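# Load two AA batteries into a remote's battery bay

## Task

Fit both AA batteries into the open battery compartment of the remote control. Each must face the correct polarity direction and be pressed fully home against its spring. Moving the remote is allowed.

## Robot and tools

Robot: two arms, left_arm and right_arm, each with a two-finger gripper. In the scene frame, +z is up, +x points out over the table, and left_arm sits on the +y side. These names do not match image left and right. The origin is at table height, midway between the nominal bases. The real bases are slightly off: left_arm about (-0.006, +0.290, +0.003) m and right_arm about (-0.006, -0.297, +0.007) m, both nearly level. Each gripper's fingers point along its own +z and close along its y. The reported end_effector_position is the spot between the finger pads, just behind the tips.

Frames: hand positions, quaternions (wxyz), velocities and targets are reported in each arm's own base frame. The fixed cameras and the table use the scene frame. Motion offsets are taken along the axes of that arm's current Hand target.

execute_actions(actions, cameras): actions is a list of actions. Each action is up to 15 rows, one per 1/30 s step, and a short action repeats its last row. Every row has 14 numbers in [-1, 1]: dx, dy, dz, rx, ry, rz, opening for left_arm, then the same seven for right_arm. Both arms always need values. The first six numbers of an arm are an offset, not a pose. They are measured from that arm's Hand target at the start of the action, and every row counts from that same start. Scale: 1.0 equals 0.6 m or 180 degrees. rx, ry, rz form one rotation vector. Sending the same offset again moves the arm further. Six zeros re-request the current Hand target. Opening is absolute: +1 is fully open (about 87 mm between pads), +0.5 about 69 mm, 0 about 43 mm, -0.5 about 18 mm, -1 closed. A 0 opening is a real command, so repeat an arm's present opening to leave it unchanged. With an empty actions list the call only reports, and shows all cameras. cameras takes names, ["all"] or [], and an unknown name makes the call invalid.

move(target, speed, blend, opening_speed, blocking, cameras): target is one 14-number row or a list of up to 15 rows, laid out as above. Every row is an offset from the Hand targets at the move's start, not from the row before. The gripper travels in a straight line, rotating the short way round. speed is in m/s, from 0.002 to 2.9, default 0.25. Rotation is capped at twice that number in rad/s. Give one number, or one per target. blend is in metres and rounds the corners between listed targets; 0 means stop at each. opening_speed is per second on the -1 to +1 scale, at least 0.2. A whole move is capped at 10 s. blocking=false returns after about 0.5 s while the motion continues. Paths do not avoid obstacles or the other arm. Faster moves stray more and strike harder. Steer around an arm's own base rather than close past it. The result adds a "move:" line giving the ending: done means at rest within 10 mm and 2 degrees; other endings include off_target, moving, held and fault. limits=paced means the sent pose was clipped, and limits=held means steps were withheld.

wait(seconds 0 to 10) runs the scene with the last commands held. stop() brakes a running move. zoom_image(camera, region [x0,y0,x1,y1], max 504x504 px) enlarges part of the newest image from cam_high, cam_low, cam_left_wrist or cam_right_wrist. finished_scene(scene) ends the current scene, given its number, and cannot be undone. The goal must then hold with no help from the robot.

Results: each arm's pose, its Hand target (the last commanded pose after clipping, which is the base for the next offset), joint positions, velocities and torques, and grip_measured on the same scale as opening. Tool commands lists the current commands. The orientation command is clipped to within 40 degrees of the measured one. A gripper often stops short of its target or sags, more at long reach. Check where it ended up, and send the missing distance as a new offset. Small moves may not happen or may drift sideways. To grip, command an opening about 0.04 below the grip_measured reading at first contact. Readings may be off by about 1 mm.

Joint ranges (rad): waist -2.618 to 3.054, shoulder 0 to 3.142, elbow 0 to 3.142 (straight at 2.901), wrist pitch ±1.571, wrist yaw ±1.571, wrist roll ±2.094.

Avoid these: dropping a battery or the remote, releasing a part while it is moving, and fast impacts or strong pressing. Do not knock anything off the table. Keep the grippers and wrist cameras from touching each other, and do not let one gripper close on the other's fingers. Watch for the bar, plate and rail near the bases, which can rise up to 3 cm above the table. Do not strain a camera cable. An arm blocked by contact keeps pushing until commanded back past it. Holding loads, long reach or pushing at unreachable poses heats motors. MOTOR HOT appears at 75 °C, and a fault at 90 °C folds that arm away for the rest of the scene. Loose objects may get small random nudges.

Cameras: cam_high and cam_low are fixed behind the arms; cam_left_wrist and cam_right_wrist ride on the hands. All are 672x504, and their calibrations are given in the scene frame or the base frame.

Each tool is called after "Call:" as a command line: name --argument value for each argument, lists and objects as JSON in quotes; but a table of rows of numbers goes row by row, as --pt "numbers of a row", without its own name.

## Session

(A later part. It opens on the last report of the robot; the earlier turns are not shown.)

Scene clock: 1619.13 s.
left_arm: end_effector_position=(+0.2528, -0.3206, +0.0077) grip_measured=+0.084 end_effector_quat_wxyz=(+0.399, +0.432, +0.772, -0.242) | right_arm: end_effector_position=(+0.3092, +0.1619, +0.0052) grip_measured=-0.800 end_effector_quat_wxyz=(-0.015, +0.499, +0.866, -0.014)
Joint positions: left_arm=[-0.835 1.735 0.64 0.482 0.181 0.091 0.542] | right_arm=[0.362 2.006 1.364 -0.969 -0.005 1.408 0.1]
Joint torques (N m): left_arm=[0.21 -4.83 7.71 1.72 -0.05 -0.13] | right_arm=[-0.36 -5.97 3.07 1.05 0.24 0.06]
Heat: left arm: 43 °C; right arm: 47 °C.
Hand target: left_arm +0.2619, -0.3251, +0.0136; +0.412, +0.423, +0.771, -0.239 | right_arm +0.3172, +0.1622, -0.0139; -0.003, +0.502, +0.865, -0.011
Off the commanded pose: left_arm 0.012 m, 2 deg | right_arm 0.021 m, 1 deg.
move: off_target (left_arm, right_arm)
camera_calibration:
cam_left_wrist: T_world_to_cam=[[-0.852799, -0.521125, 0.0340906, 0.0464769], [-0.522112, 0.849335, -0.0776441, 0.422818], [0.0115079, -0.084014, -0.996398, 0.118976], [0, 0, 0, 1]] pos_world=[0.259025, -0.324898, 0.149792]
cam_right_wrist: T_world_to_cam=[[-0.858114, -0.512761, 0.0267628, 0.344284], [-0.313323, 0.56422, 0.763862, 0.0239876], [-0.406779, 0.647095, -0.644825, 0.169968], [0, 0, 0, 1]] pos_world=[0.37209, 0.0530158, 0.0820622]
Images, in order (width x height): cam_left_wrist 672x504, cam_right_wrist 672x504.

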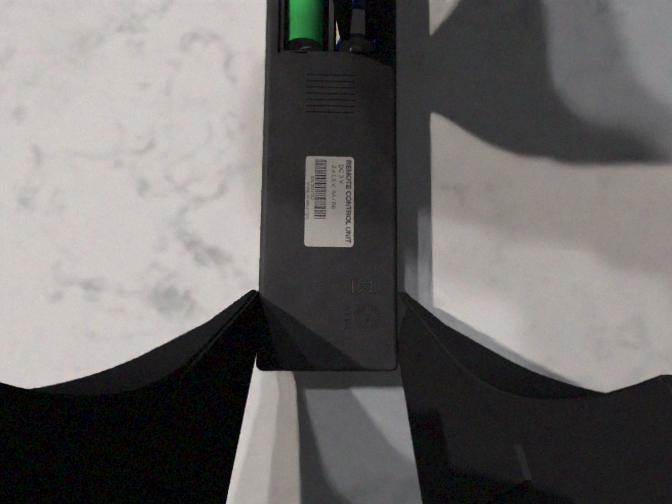

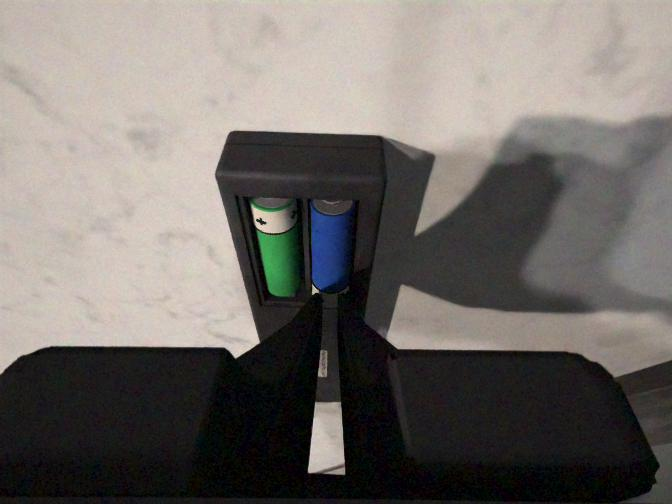

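Call:
move --pt "0 0 0 0 0 0 0.03 0.0 0.0 -0.08 0 0 0 -0.8" --pt "0 0 0 0 0 0 0.03 0.034 -0.004 -0.085 0 0 0 -0.8" --pt "0 0 0 0 0 0 0.03 0.034 -0.004 -0.04 0 0 0 -0.8" --speed 0.06 --cameras '["cam_right_wrist","cam_left_wrist"]'

Call:
zoom_image --camera "cam_right_wrist" --region '[220, 150, 440, 390]'

Call:
zoom_image --camera "cam_left_wrist" --region '[280, 10, 400, 70]'

Scene clock: 1634.93 s.
left_arm: end_effector_position=(+0.2528, -0.3206, +0.0077) grip_measured=+0.084 end_effector_quat_wxyz=(+0.399, +0.432, +0.772, -0.242) | right_arm: end_effector_position=(+0.3009, +0.1776, +0.0119) grip_measured=-0.800 end_effector_quat_wxyz=(-0.013, +0.496, +0.868, -0.013)
Joint positions: left_arm=[-0.835 1.735 0.64 0.482 0.181 0.091 0.542] | right_arm=[0.412 1.988 1.365 -0.985 -0.005 1.451 0.1]
Joint torques (N m): left_arm=[0.17 -4.82 7.73 1.73 -0.05 -0.13] | right_arm=[0.14 -8.8 5.11 0.47 0.24 0.23]
Heat: left arm: 43 °C; right arm: 45 °C.
Hand target: left_arm +0.2619, -0.3251, +0.0136; +0.412, +0.423, +0.771, -0.239 | right_arm +0.3053, +0.1791, +0.0101; -0.003, +0.502, +0.865, -0.011
Off the commanded pose: left_arm 0.012 m, 2 deg | right_arm 0.005 m, 1 deg.
move: off_target (left_arm)
camera_calibration:
cam_left_wrist: T_world_to_cam=[[-0.852799, -0.521125, 0.0340906, 0.0464769], [-0.522112, 0.849335, -0.0776441, 0.422818], [0.0115079, -0.084014, -0.996398, 0.118976], [0, 0, 0, 1]] pos_world=[0.259025, -0.324898, 0.149792]
cam_right_wrist: T_world_to_cam=[[-0.854471, -0.519002, 0.0227339, 0.345096], [-0.320973, 0.561838, 0.76244, 0.0101048], [-0.40848, 0.644185, -0.64666, 0.161773], [0, 0, 0, 1]] pos_world=[0.364199, 0.0692164, 0.0890625]
Images, in order (width x height): cam_left_wrist 672x504, cam_right_wrist 672x504.

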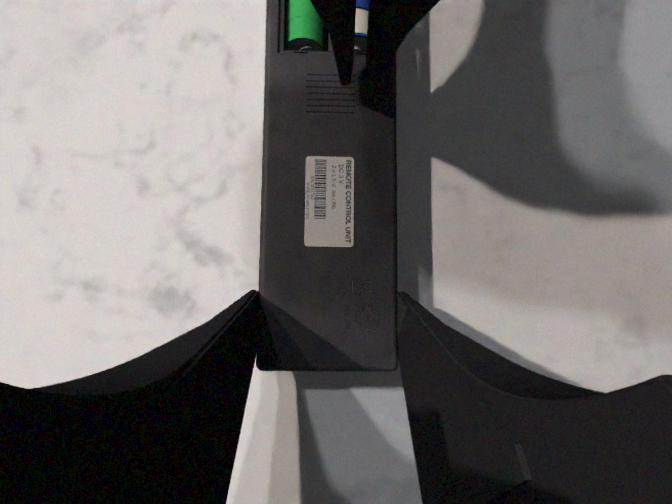

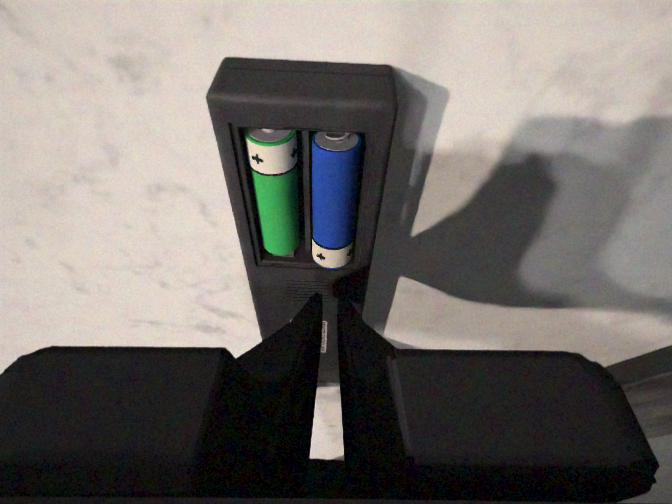

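Scaled by 2.100 from the camera's 672x504 image, which has a finer 960x720 frame.

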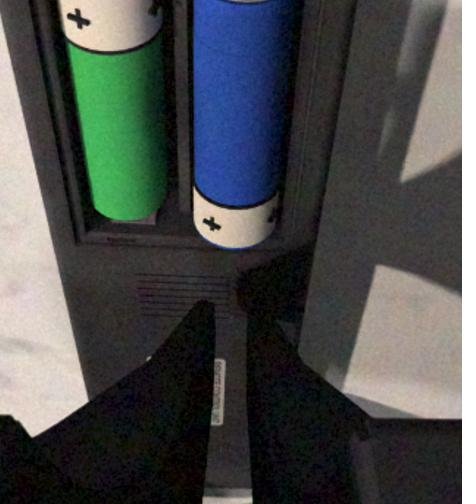

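Scaled by 4.200 from the camera's 672x504 image, which has a finer 960x720 frame.

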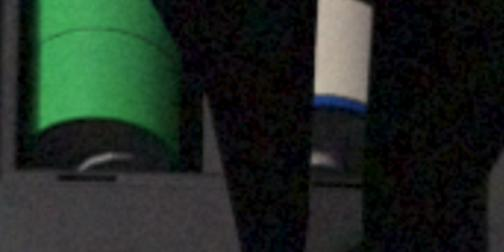

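Call:
move --pt "0 0 0 0 0 0 0.03 0.0 0.0 0.008 0 0 0 -0.8" --pt "0 0 0 0 0 0 0.03 -0.018 0.0 0.006 0 0 0 -0.8" --speed 0.05 --cameras '["cam_right_wrist","cam_left_wrist"]'

Call:
zoom_image --camera "cam_right_wrist" --region '[220, 150, 440, 390]'

Call:
zoom_image --camera "cam_left_wrist" --region '[280, 10, 400, 70]'

Scene clock: 1641.47 s.
left_arm: end_effector_position=(+0.2528, -0.3206, +0.0077) grip_measured=+0.084 end_effector_quat_wxyz=(+0.399, +0.432, +0.772, -0.242) | right_arm: end_effector_position=(+0.3044, +0.1714, +0.0077) grip_measured=-0.800 end_effector_quat_wxyz=(-0.012, +0.505, +0.863, -0.013)
Joint positions: left_arm=[-0.835 1.735 0.64 0.482 0.181 0.091 0.542] | right_arm=[0.392 1.992 1.354 -0.968 -0.004 1.451 0.1]
Joint torques (N m): left_arm=[0.2 -4.81 7.71 1.72 -0.06 -0.13] | right_arm=[-0.49 -8.2 5.82 0.38 0.25 -0.14]
Heat: left arm: 43 °C; right arm: 45 °C.
Hand target: left_arm +0.2619, -0.3251, +0.0136; +0.412, +0.423, +0.771, -0.239 | right_arm +0.3106, +0.1697, +0.0065; -0.003, +0.502, +0.865, -0.011
Off the commanded pose: left_arm 0.012 m, 2 deg | right_arm 0.007 m, 1 deg.
move: off_target (left_arm)
camera_calibration:
cam_left_wrist: T_world_to_cam=[[-0.852799, -0.521125, 0.0340906, 0.0464769], [-0.522112, 0.849335, -0.0776441, 0.422818], [0.0115079, -0.084014, -0.996398, 0.118976], [0, 0, 0, 1]] pos_world=[0.259025, -0.324898, 0.149792]
cam_right_wrist: T_world_to_cam=[[-0.864787, -0.501673, 0.021625, 0.345085], [-0.310657, 0.568353, 0.761884, 0.0136196], [-0.394507, 0.652149, -0.647352, 0.158958], [0, 0, 0, 1]] pos_world=[0.365366, 0.0617149, 0.0850629]
Images, in order (width x height): cam_left_wrist 672x504, cam_right_wrist 672x504.

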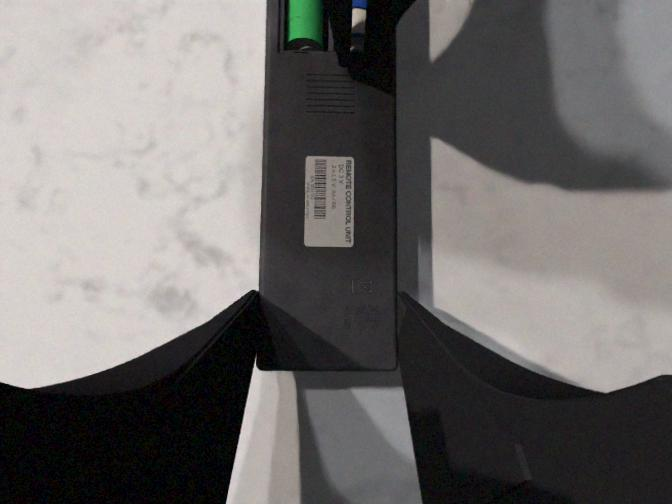

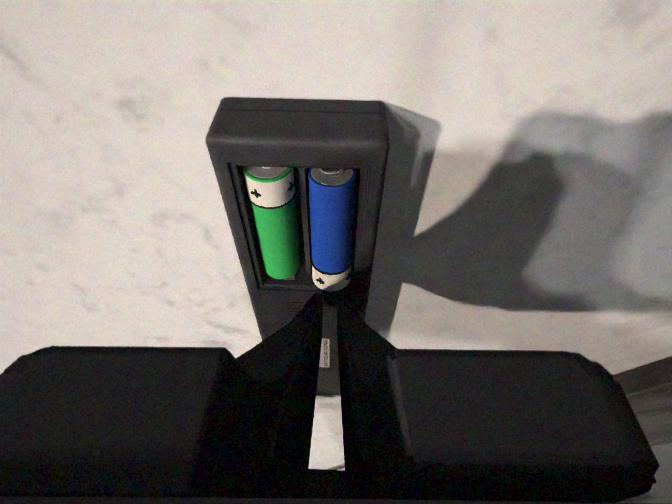

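Scaled by 2.100 from the camera's 672x504 image, which has a finer 960x720 frame.

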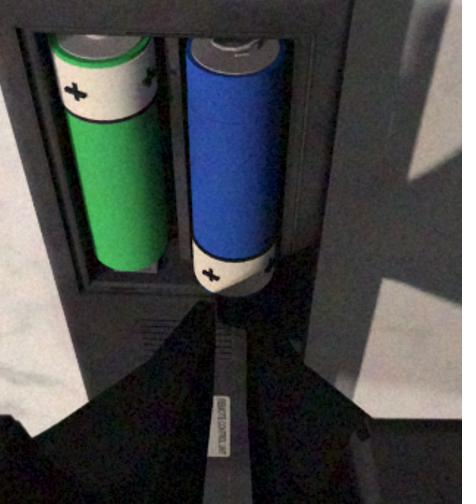

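Scaled by 4.200 from the camera's 672x504 image, which has a finer 960x720 frame.

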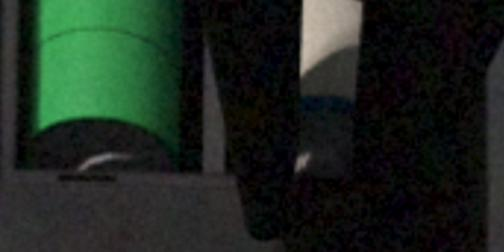

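Call:
move --pt "0 0 0 0 0 0 0.03 -0.035 0.0 -0.002 0 0 0 -0.8" --pt "0 0 0 0 0 0 0.03 -0.04 0.0 0.02 0 0 0 -0.8" --speed 0.05 --cameras '["cam_right_wrist","cam_left_wrist"]'

Call:
zoom_image --camera "cam_right_wrist" --region '[220, 150, 440, 390]'

Call:
zoom_image --camera "cam_left_wrist" --region '[280, 10, 400, 70]'

Scene clock: 1646.70 s.
left_arm: end_effector_position=(+0.2528, -0.3206, +0.0077) grip_measured=+0.084 end_effector_quat_wxyz=(+0.399, +0.432, +0.772, -0.242) | right_arm: end_effector_position=(+0.3133, +0.1543, +0.0058) grip_measured=-0.800 end_effector_quat_wxyz=(-0.018, +0.503, +0.864, -0.008)
Joint positions: left_arm=[-0.835 1.735 0.64 0.482 0.181 0.091 0.542] | right_arm=[0.332 2.004 1.361 -0.963 -0.017 1.386 0.1]
Joint torques (N m): left_arm=[0.18 -4.78 7.68 1.72 -0.05 -0.13] | right_arm=[-1.02 -6.9 4.62 0.71 0.33 -0.12]
Heat: left arm: 43 °C; right arm: 45 °C.
Hand target: left_arm +0.2619, -0.3251, +0.0136; +0.412, +0.423, +0.771, -0.239 | right_arm +0.3224, +0.1486, -0.0053; -0.003, +0.502, +0.865, -0.011
Off the commanded pose: left_arm 0.012 m, 2 deg | right_arm 0.015 m, 2 deg.
move: off_target (left_arm, right_arm)
camera_calibration:
cam_left_wrist: T_world_to_cam=[[-0.852634, -0.521412, 0.0338441, 0.0465156], [-0.522378, 0.849179, -0.0775673, 0.422792], [0.0117048, -0.0838159, -0.996413, 0.118999], [0, 0, 0, 1]] pos_world=[0.259125, -0.324798, 0.149792]
cam_right_wrist: T_world_to_cam=[[-0.862492, -0.505746, 0.018118, 0.34427], [-0.309887, 0.556104, 0.77118, 0.0292498], [-0.400097, 0.659523, -0.636359, 0.172912], [0, 0, 0, 1]] pos_world=[0.375176, 0.0438073, 0.08124]
Images, in order (width x height): cam_left_wrist 672x504, cam_right_wrist 672x504.

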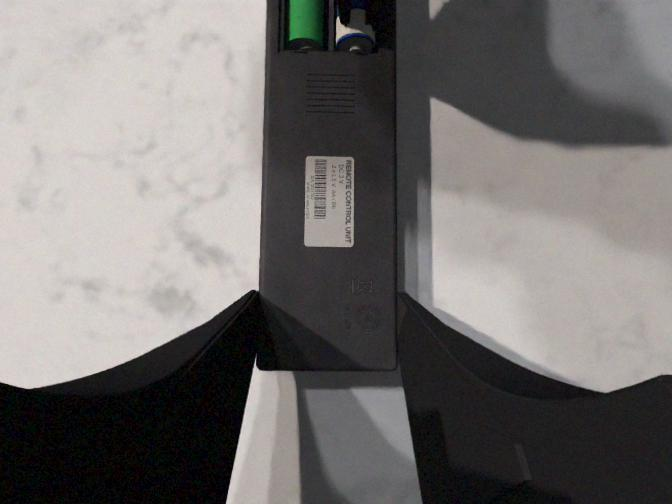

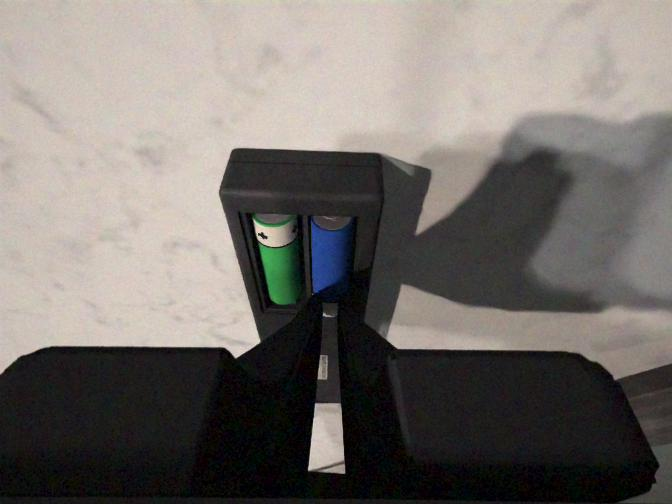

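Scaled by 2.100 from the camera's 672x504 image, which has a finer 960x720 frame.

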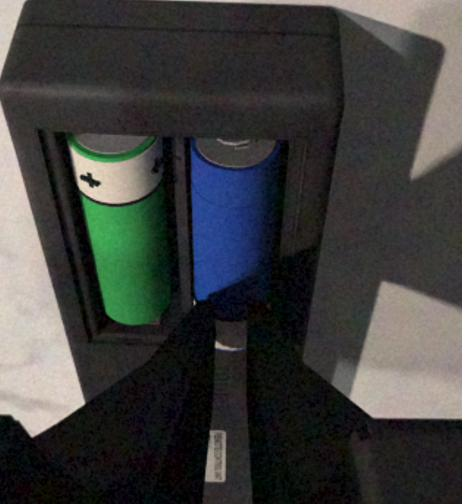

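Scaled by 4.200 from the camera's 672x504 image, which has a finer 960x720 frame.

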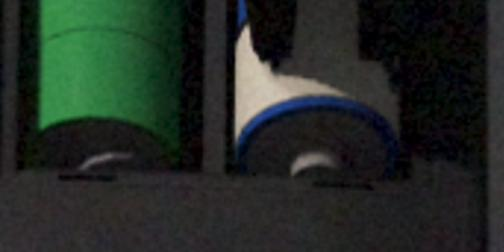

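Call:
move --target '[0,0,0,0,0,0,0.03,-0.03,0.0,0.03,0,0,0,-0.8]' --speed 0.05 --cameras '["cam_right_wrist","cam_left_wrist"]'

Call:
zoom_image --camera "cam_right_wrist" --region '[220, 150, 440, 390]'

Call:
zoom_image --camera "cam_left_wrist" --region '[280, 10, 400, 70]'

Scene clock: 1653.33 s.
left_arm: end_effector_position=(+0.2532, -0.3203, +0.0077) grip_measured=+0.084 end_effector_quat_wxyz=(+0.399, +0.431, +0.772, -0.241) | right_arm: end_effector_position=(+0.3166, +0.1517, +0.0014) grip_measured=-0.799 end_effector_quat_wxyz=(-0.041, +0.500, +0.865, +0.013)
Joint positions: left_arm=[-0.835 1.735 0.64 0.482 0.178 0.091 0.542] | right_arm=[0.292 2.025 1.36 -0.943 -0.078 1.338 0.101]
Joint torques (N m): left_arm=[0.17 -4.82 7.75 1.71 -0.02 -0.13] | right_arm=[-1.78 -5.39 3.74 0.99 0.88 -0.19]
Heat: left arm: 43 °C; right arm: 44 °C.
Hand target: left_arm +0.2619, -0.3251, +0.0136; +0.412, +0.423, +0.771, -0.239 | right_arm +0.3311, +0.1327, -0.0232; -0.003, +0.502, +0.865, -0.011
Off the commanded pose: left_arm 0.012 m, 2 deg | right_arm 0.034 m, 5 deg.
move: off_target (left_arm, right_arm)
camera_calibration:
cam_left_wrist: T_world_to_cam=[[-0.851541, -0.523286, 0.0323955, 0.0460679], [-0.524127, 0.848124, -0.0773151, 0.422875], [0.0129825, -0.0828163, -0.99648, 0.11891], [0, 0, 0, 1]] pos_world=[0.259325, -0.324696, 0.149693]
cam_right_wrist: T_world_to_cam=[[-0.859542, -0.511047, 0.00426131, 0.345808], [-0.297441, 0.507019, 0.808987, 0.0385006], [-0.415591, 0.694091, -0.587811, 0.17278], [0, 0, 0, 1]] pos_world=[0.380494, 0.0372783, 0.0689418]
Images, in order (width x height): cam_left_wrist 672x504, cam_right_wrist 672x504.

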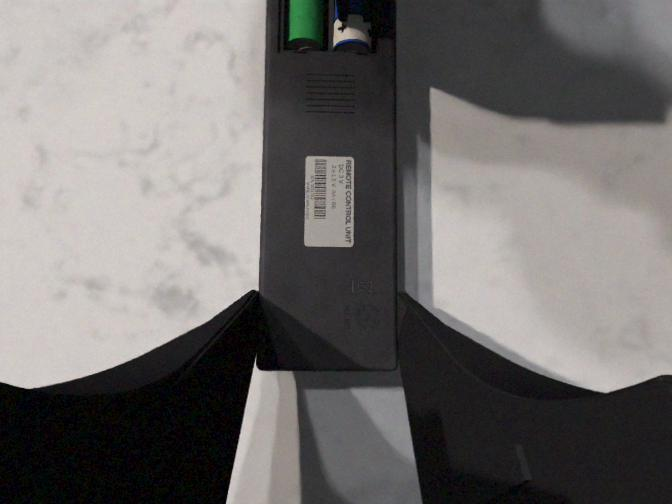

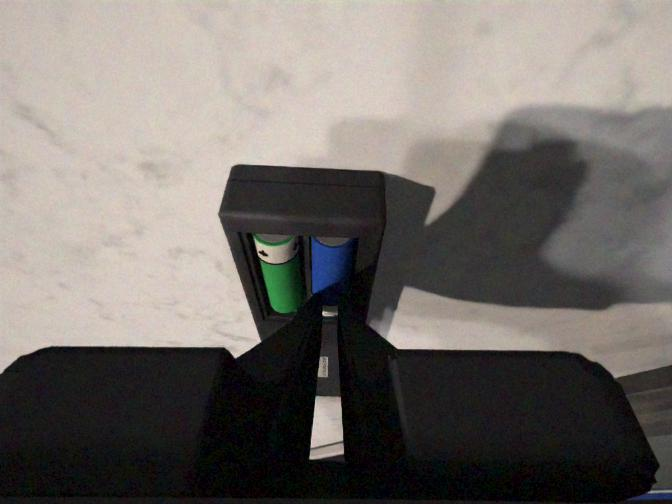

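Scaled by 2.100 from the camera's 672x504 image, which has a finer 960x720 frame.

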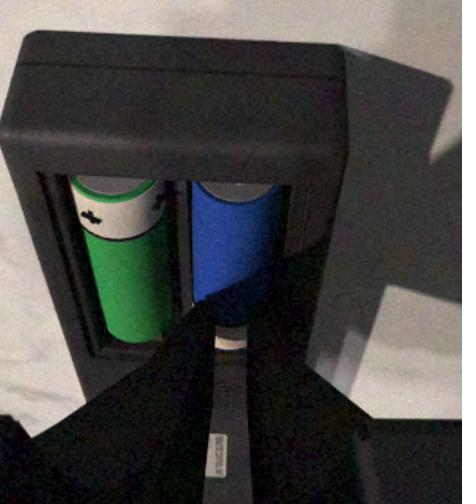

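Scaled by 4.200 from the camera's 672x504 image, which has a finer 960x720 frame.

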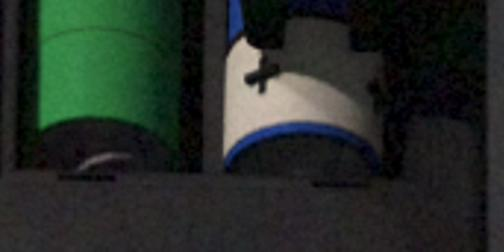

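Call:
move --pt "0 0 0 0 0 0 0.03 0.03 0.0 0.01 0 0 0 -0.8" --pt "0 0 0 0 0 0 0.03 0.03 0.0 -0.04 0 0 0 -0.8" --pt "0 0 0 0 0 0 0.03 0.03 0.0 -0.2 0 0 0 -0.8" --speed 0.07 --cameras '["cam_right_wrist","cam_left_wrist","cam_low"]'

Call:
zoom_image --camera "cam_right_wrist" --region '[220, 50, 440, 290]'

Call:
zoom_image --camera "cam_left_wrist" --region '[280, 10, 400, 70]'

Call:
zoom_image --camera "cam_low" --region '[170, 310, 250, 340]'

Scene clock: 1660.70 s.
left_arm: end_effector_position=(+0.2532, -0.3203, +0.0077) grip_measured=+0.084 end_effector_quat_wxyz=(+0.399, +0.431, +0.772, -0.241) | right_arm: end_effector_position=(+0.3168, +0.1466, +0.0827) grip_measured=-0.800 end_effector_quat_wxyz=(-0.026, +0.499, +0.866, -0.025)
Joint positions: left_arm=[-0.835 1.735 0.64 0.482 0.178 0.091 0.542] | right_arm=[0.314 1.969 1.625 -1.298 -0.005 1.359 0.1]
Joint torques (N m): left_arm=[0.17 -4.81 7.71 1.72 -0.01 -0.13] | right_arm=[0.62 -11.67 7.58 0.23 0.23 0.25]
Heat: left arm: 43 °C; right arm: 44 °C.
Hand target: left_arm +0.2619, -0.3251, +0.0136; +0.412, +0.423, +0.771, -0.239 | right_arm +0.3241, +0.1503, +0.0966; -0.003, +0.502, +0.865, -0.011
Off the commanded pose: left_arm 0.012 m, 2 deg | right_arm 0.016 m, 3 deg.
move: off_target (left_arm, right_arm)
camera_calibration:
cam_left_wrist: T_world_to_cam=[[-0.851541, -0.523286, 0.0323955, 0.0460679], [-0.524127, 0.848124, -0.0773151, 0.422875], [0.0129825, -0.0828163, -0.99648, 0.11891], [0, 0, 0, 1]] pos_world=[0.259325, -0.324696, 0.149693]
cam_right_wrist: T_world_to_cam=[[-0.85618, -0.513693, 0.0554612, 0.338095], [-0.291999, 0.569628, 0.768284, -0.0321376], [-0.426254, 0.641595, -0.637702, 0.239347], [0, 0, 0, 1]] pos_world=[0.382109, 0.0384202, 0.158571]
Images, in order (width x height): cam_low 672x504, cam_left_wrist 672x504, cam_right_wrist 672x504.

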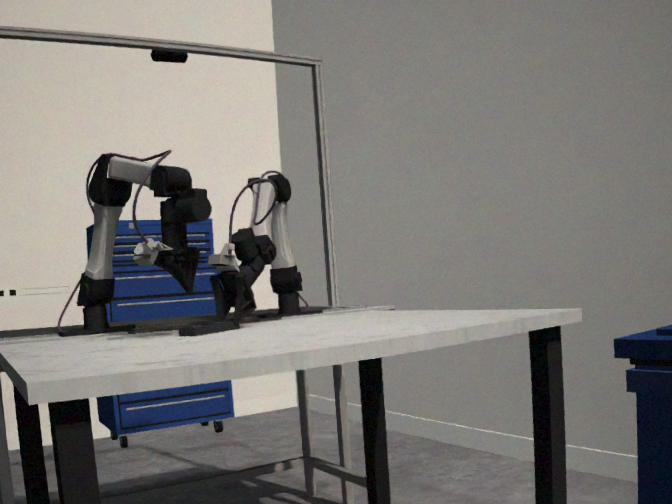

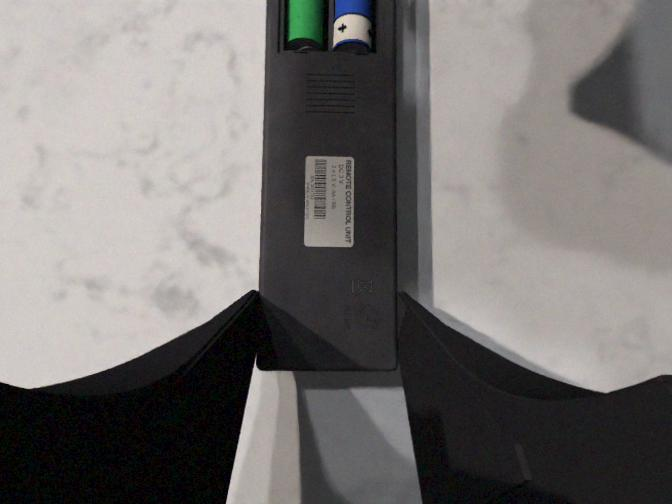

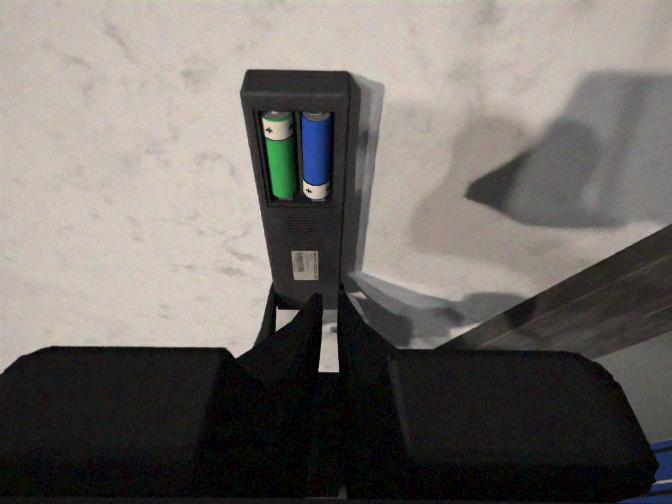

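Scaled by 2.100 from the camera's 672x504 image, which has a finer 960x720 frame.

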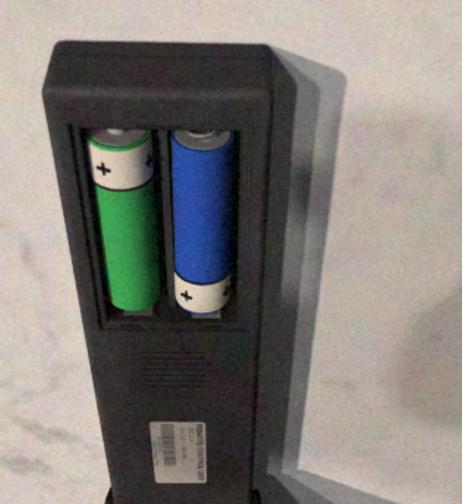

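Scaled by 4.200 from the camera's 672x504 image, which has a finer 960x720 frame.

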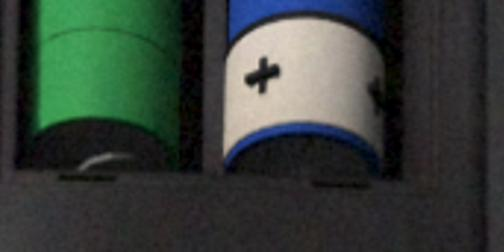

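Scaled by 6.300 from the camera's 672x504 image, which has a finer 960x720 frame.

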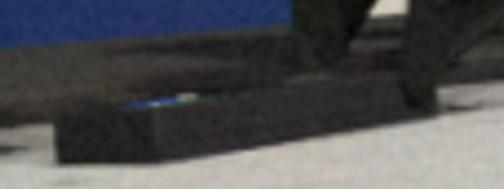

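Call:
move --pt "0 0 0 0 0 0 0.4 0 0 -0.05 0 0 0 -0.8" --pt "0 0 -0.2 0 0 0 0.4 0 0 -0.1 0 0 0 -0.8" --speed 0.08 --opening_speed 0.5 --cameras '["all"]'

Call:
zoom_image --camera "cam_right_wrist" --region '[220, 50, 440, 290]'

Scene clock: 1669.23 s.
left_arm: end_effector_position=(+0.2092, -0.2406, +0.0765) grip_measured=+0.400 end_effector_quat_wxyz=(+0.405, +0.420, +0.777, -0.238) | right_arm: end_effector_position=(+0.3205, +0.1477, +0.1507) grip_measured=-0.800 end_effector_quat_wxyz=(-0.017, +0.499, +0.866, -0.016)
Joint positions: left_arm=[-0.742 1.133 0.48 0.041 0.235 0.126 0.7] | right_arm=[0.314 1.969 1.898 -1.547 -0.004 1.36 0.1]
Joint torques (N m): left_arm=[0.62 -3.38 6.65 1.64 0.26 0.11] | right_arm=[0.64 -9.06 7.34 0.35 0.24 0.21]
Heat: left arm: 43 °C; right arm: 46 °C.
Hand target: left_arm +0.2100, -0.2391, +0.0792; +0.412, +0.423, +0.771, -0.239 | right_arm +0.3250, +0.1512, +0.1566; -0.003, +0.502, +0.865, -0.011
Off the commanded pose: left_arm 0.003 m, 1 deg | right_arm 0.008 m, 2 deg.
move: done
camera_calibration:
cam_left_wrist: T_world_to_cam=[[-0.837584, -0.545167, 0.0353049, 0.0396934], [-0.546028, 0.833333, -0.0860751, 0.339204], [0.0175046, -0.0913726, -0.995663, 0.191721], [0, 0, 0, 1]] pos_world=[0.215106, -0.243513, 0.218685]
cam_right_wrist: T_world_to_cam=[[-0.857943, -0.512739, 0.0321462, 0.341918], [-0.308803, 0.564691, 0.765353, -0.0774716], [-0.410579, 0.646702, -0.642808, 0.278561], [0, 0, 0, 1]] pos_world=[0.383793, 0.0389161, 0.227363]

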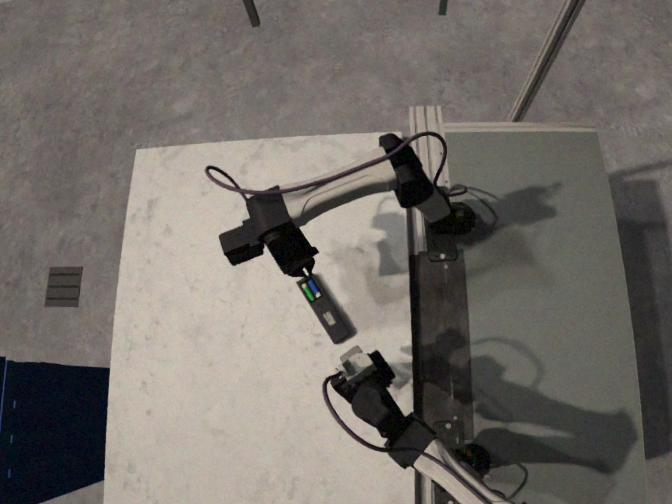

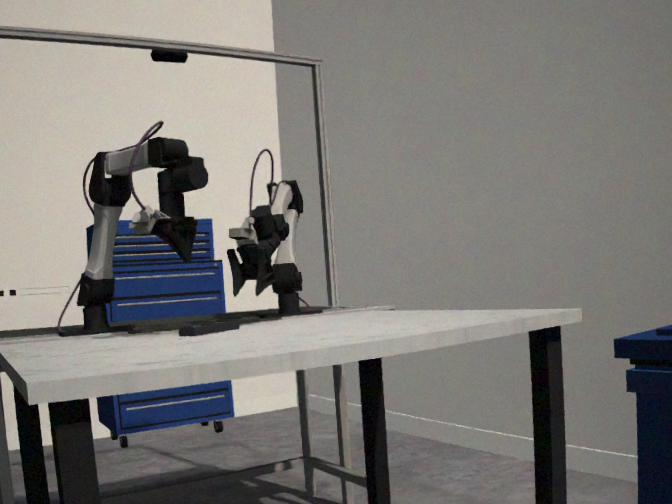

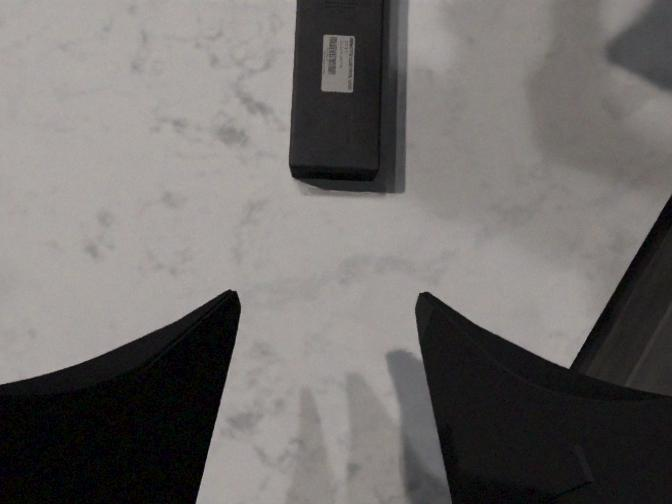

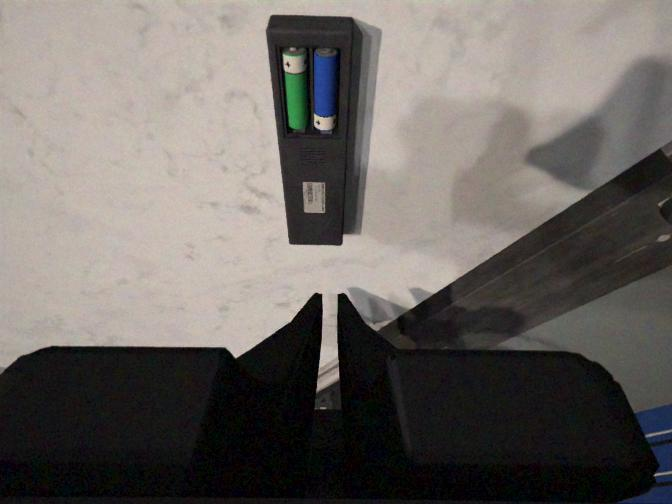

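Scaled by 2.100 from the camera's 672x504 image, which has a finer 960x720 frame.

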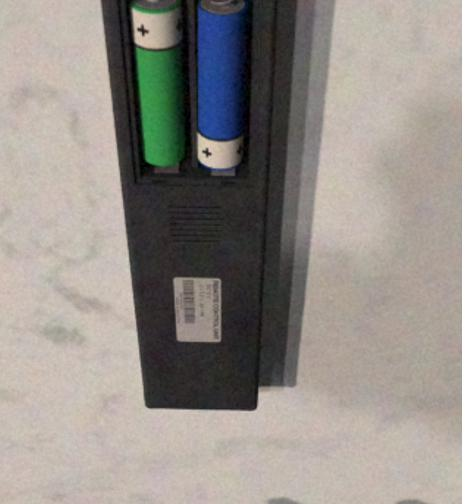

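Call:
finished_scene --scene 1

The scene is finished: the task was done.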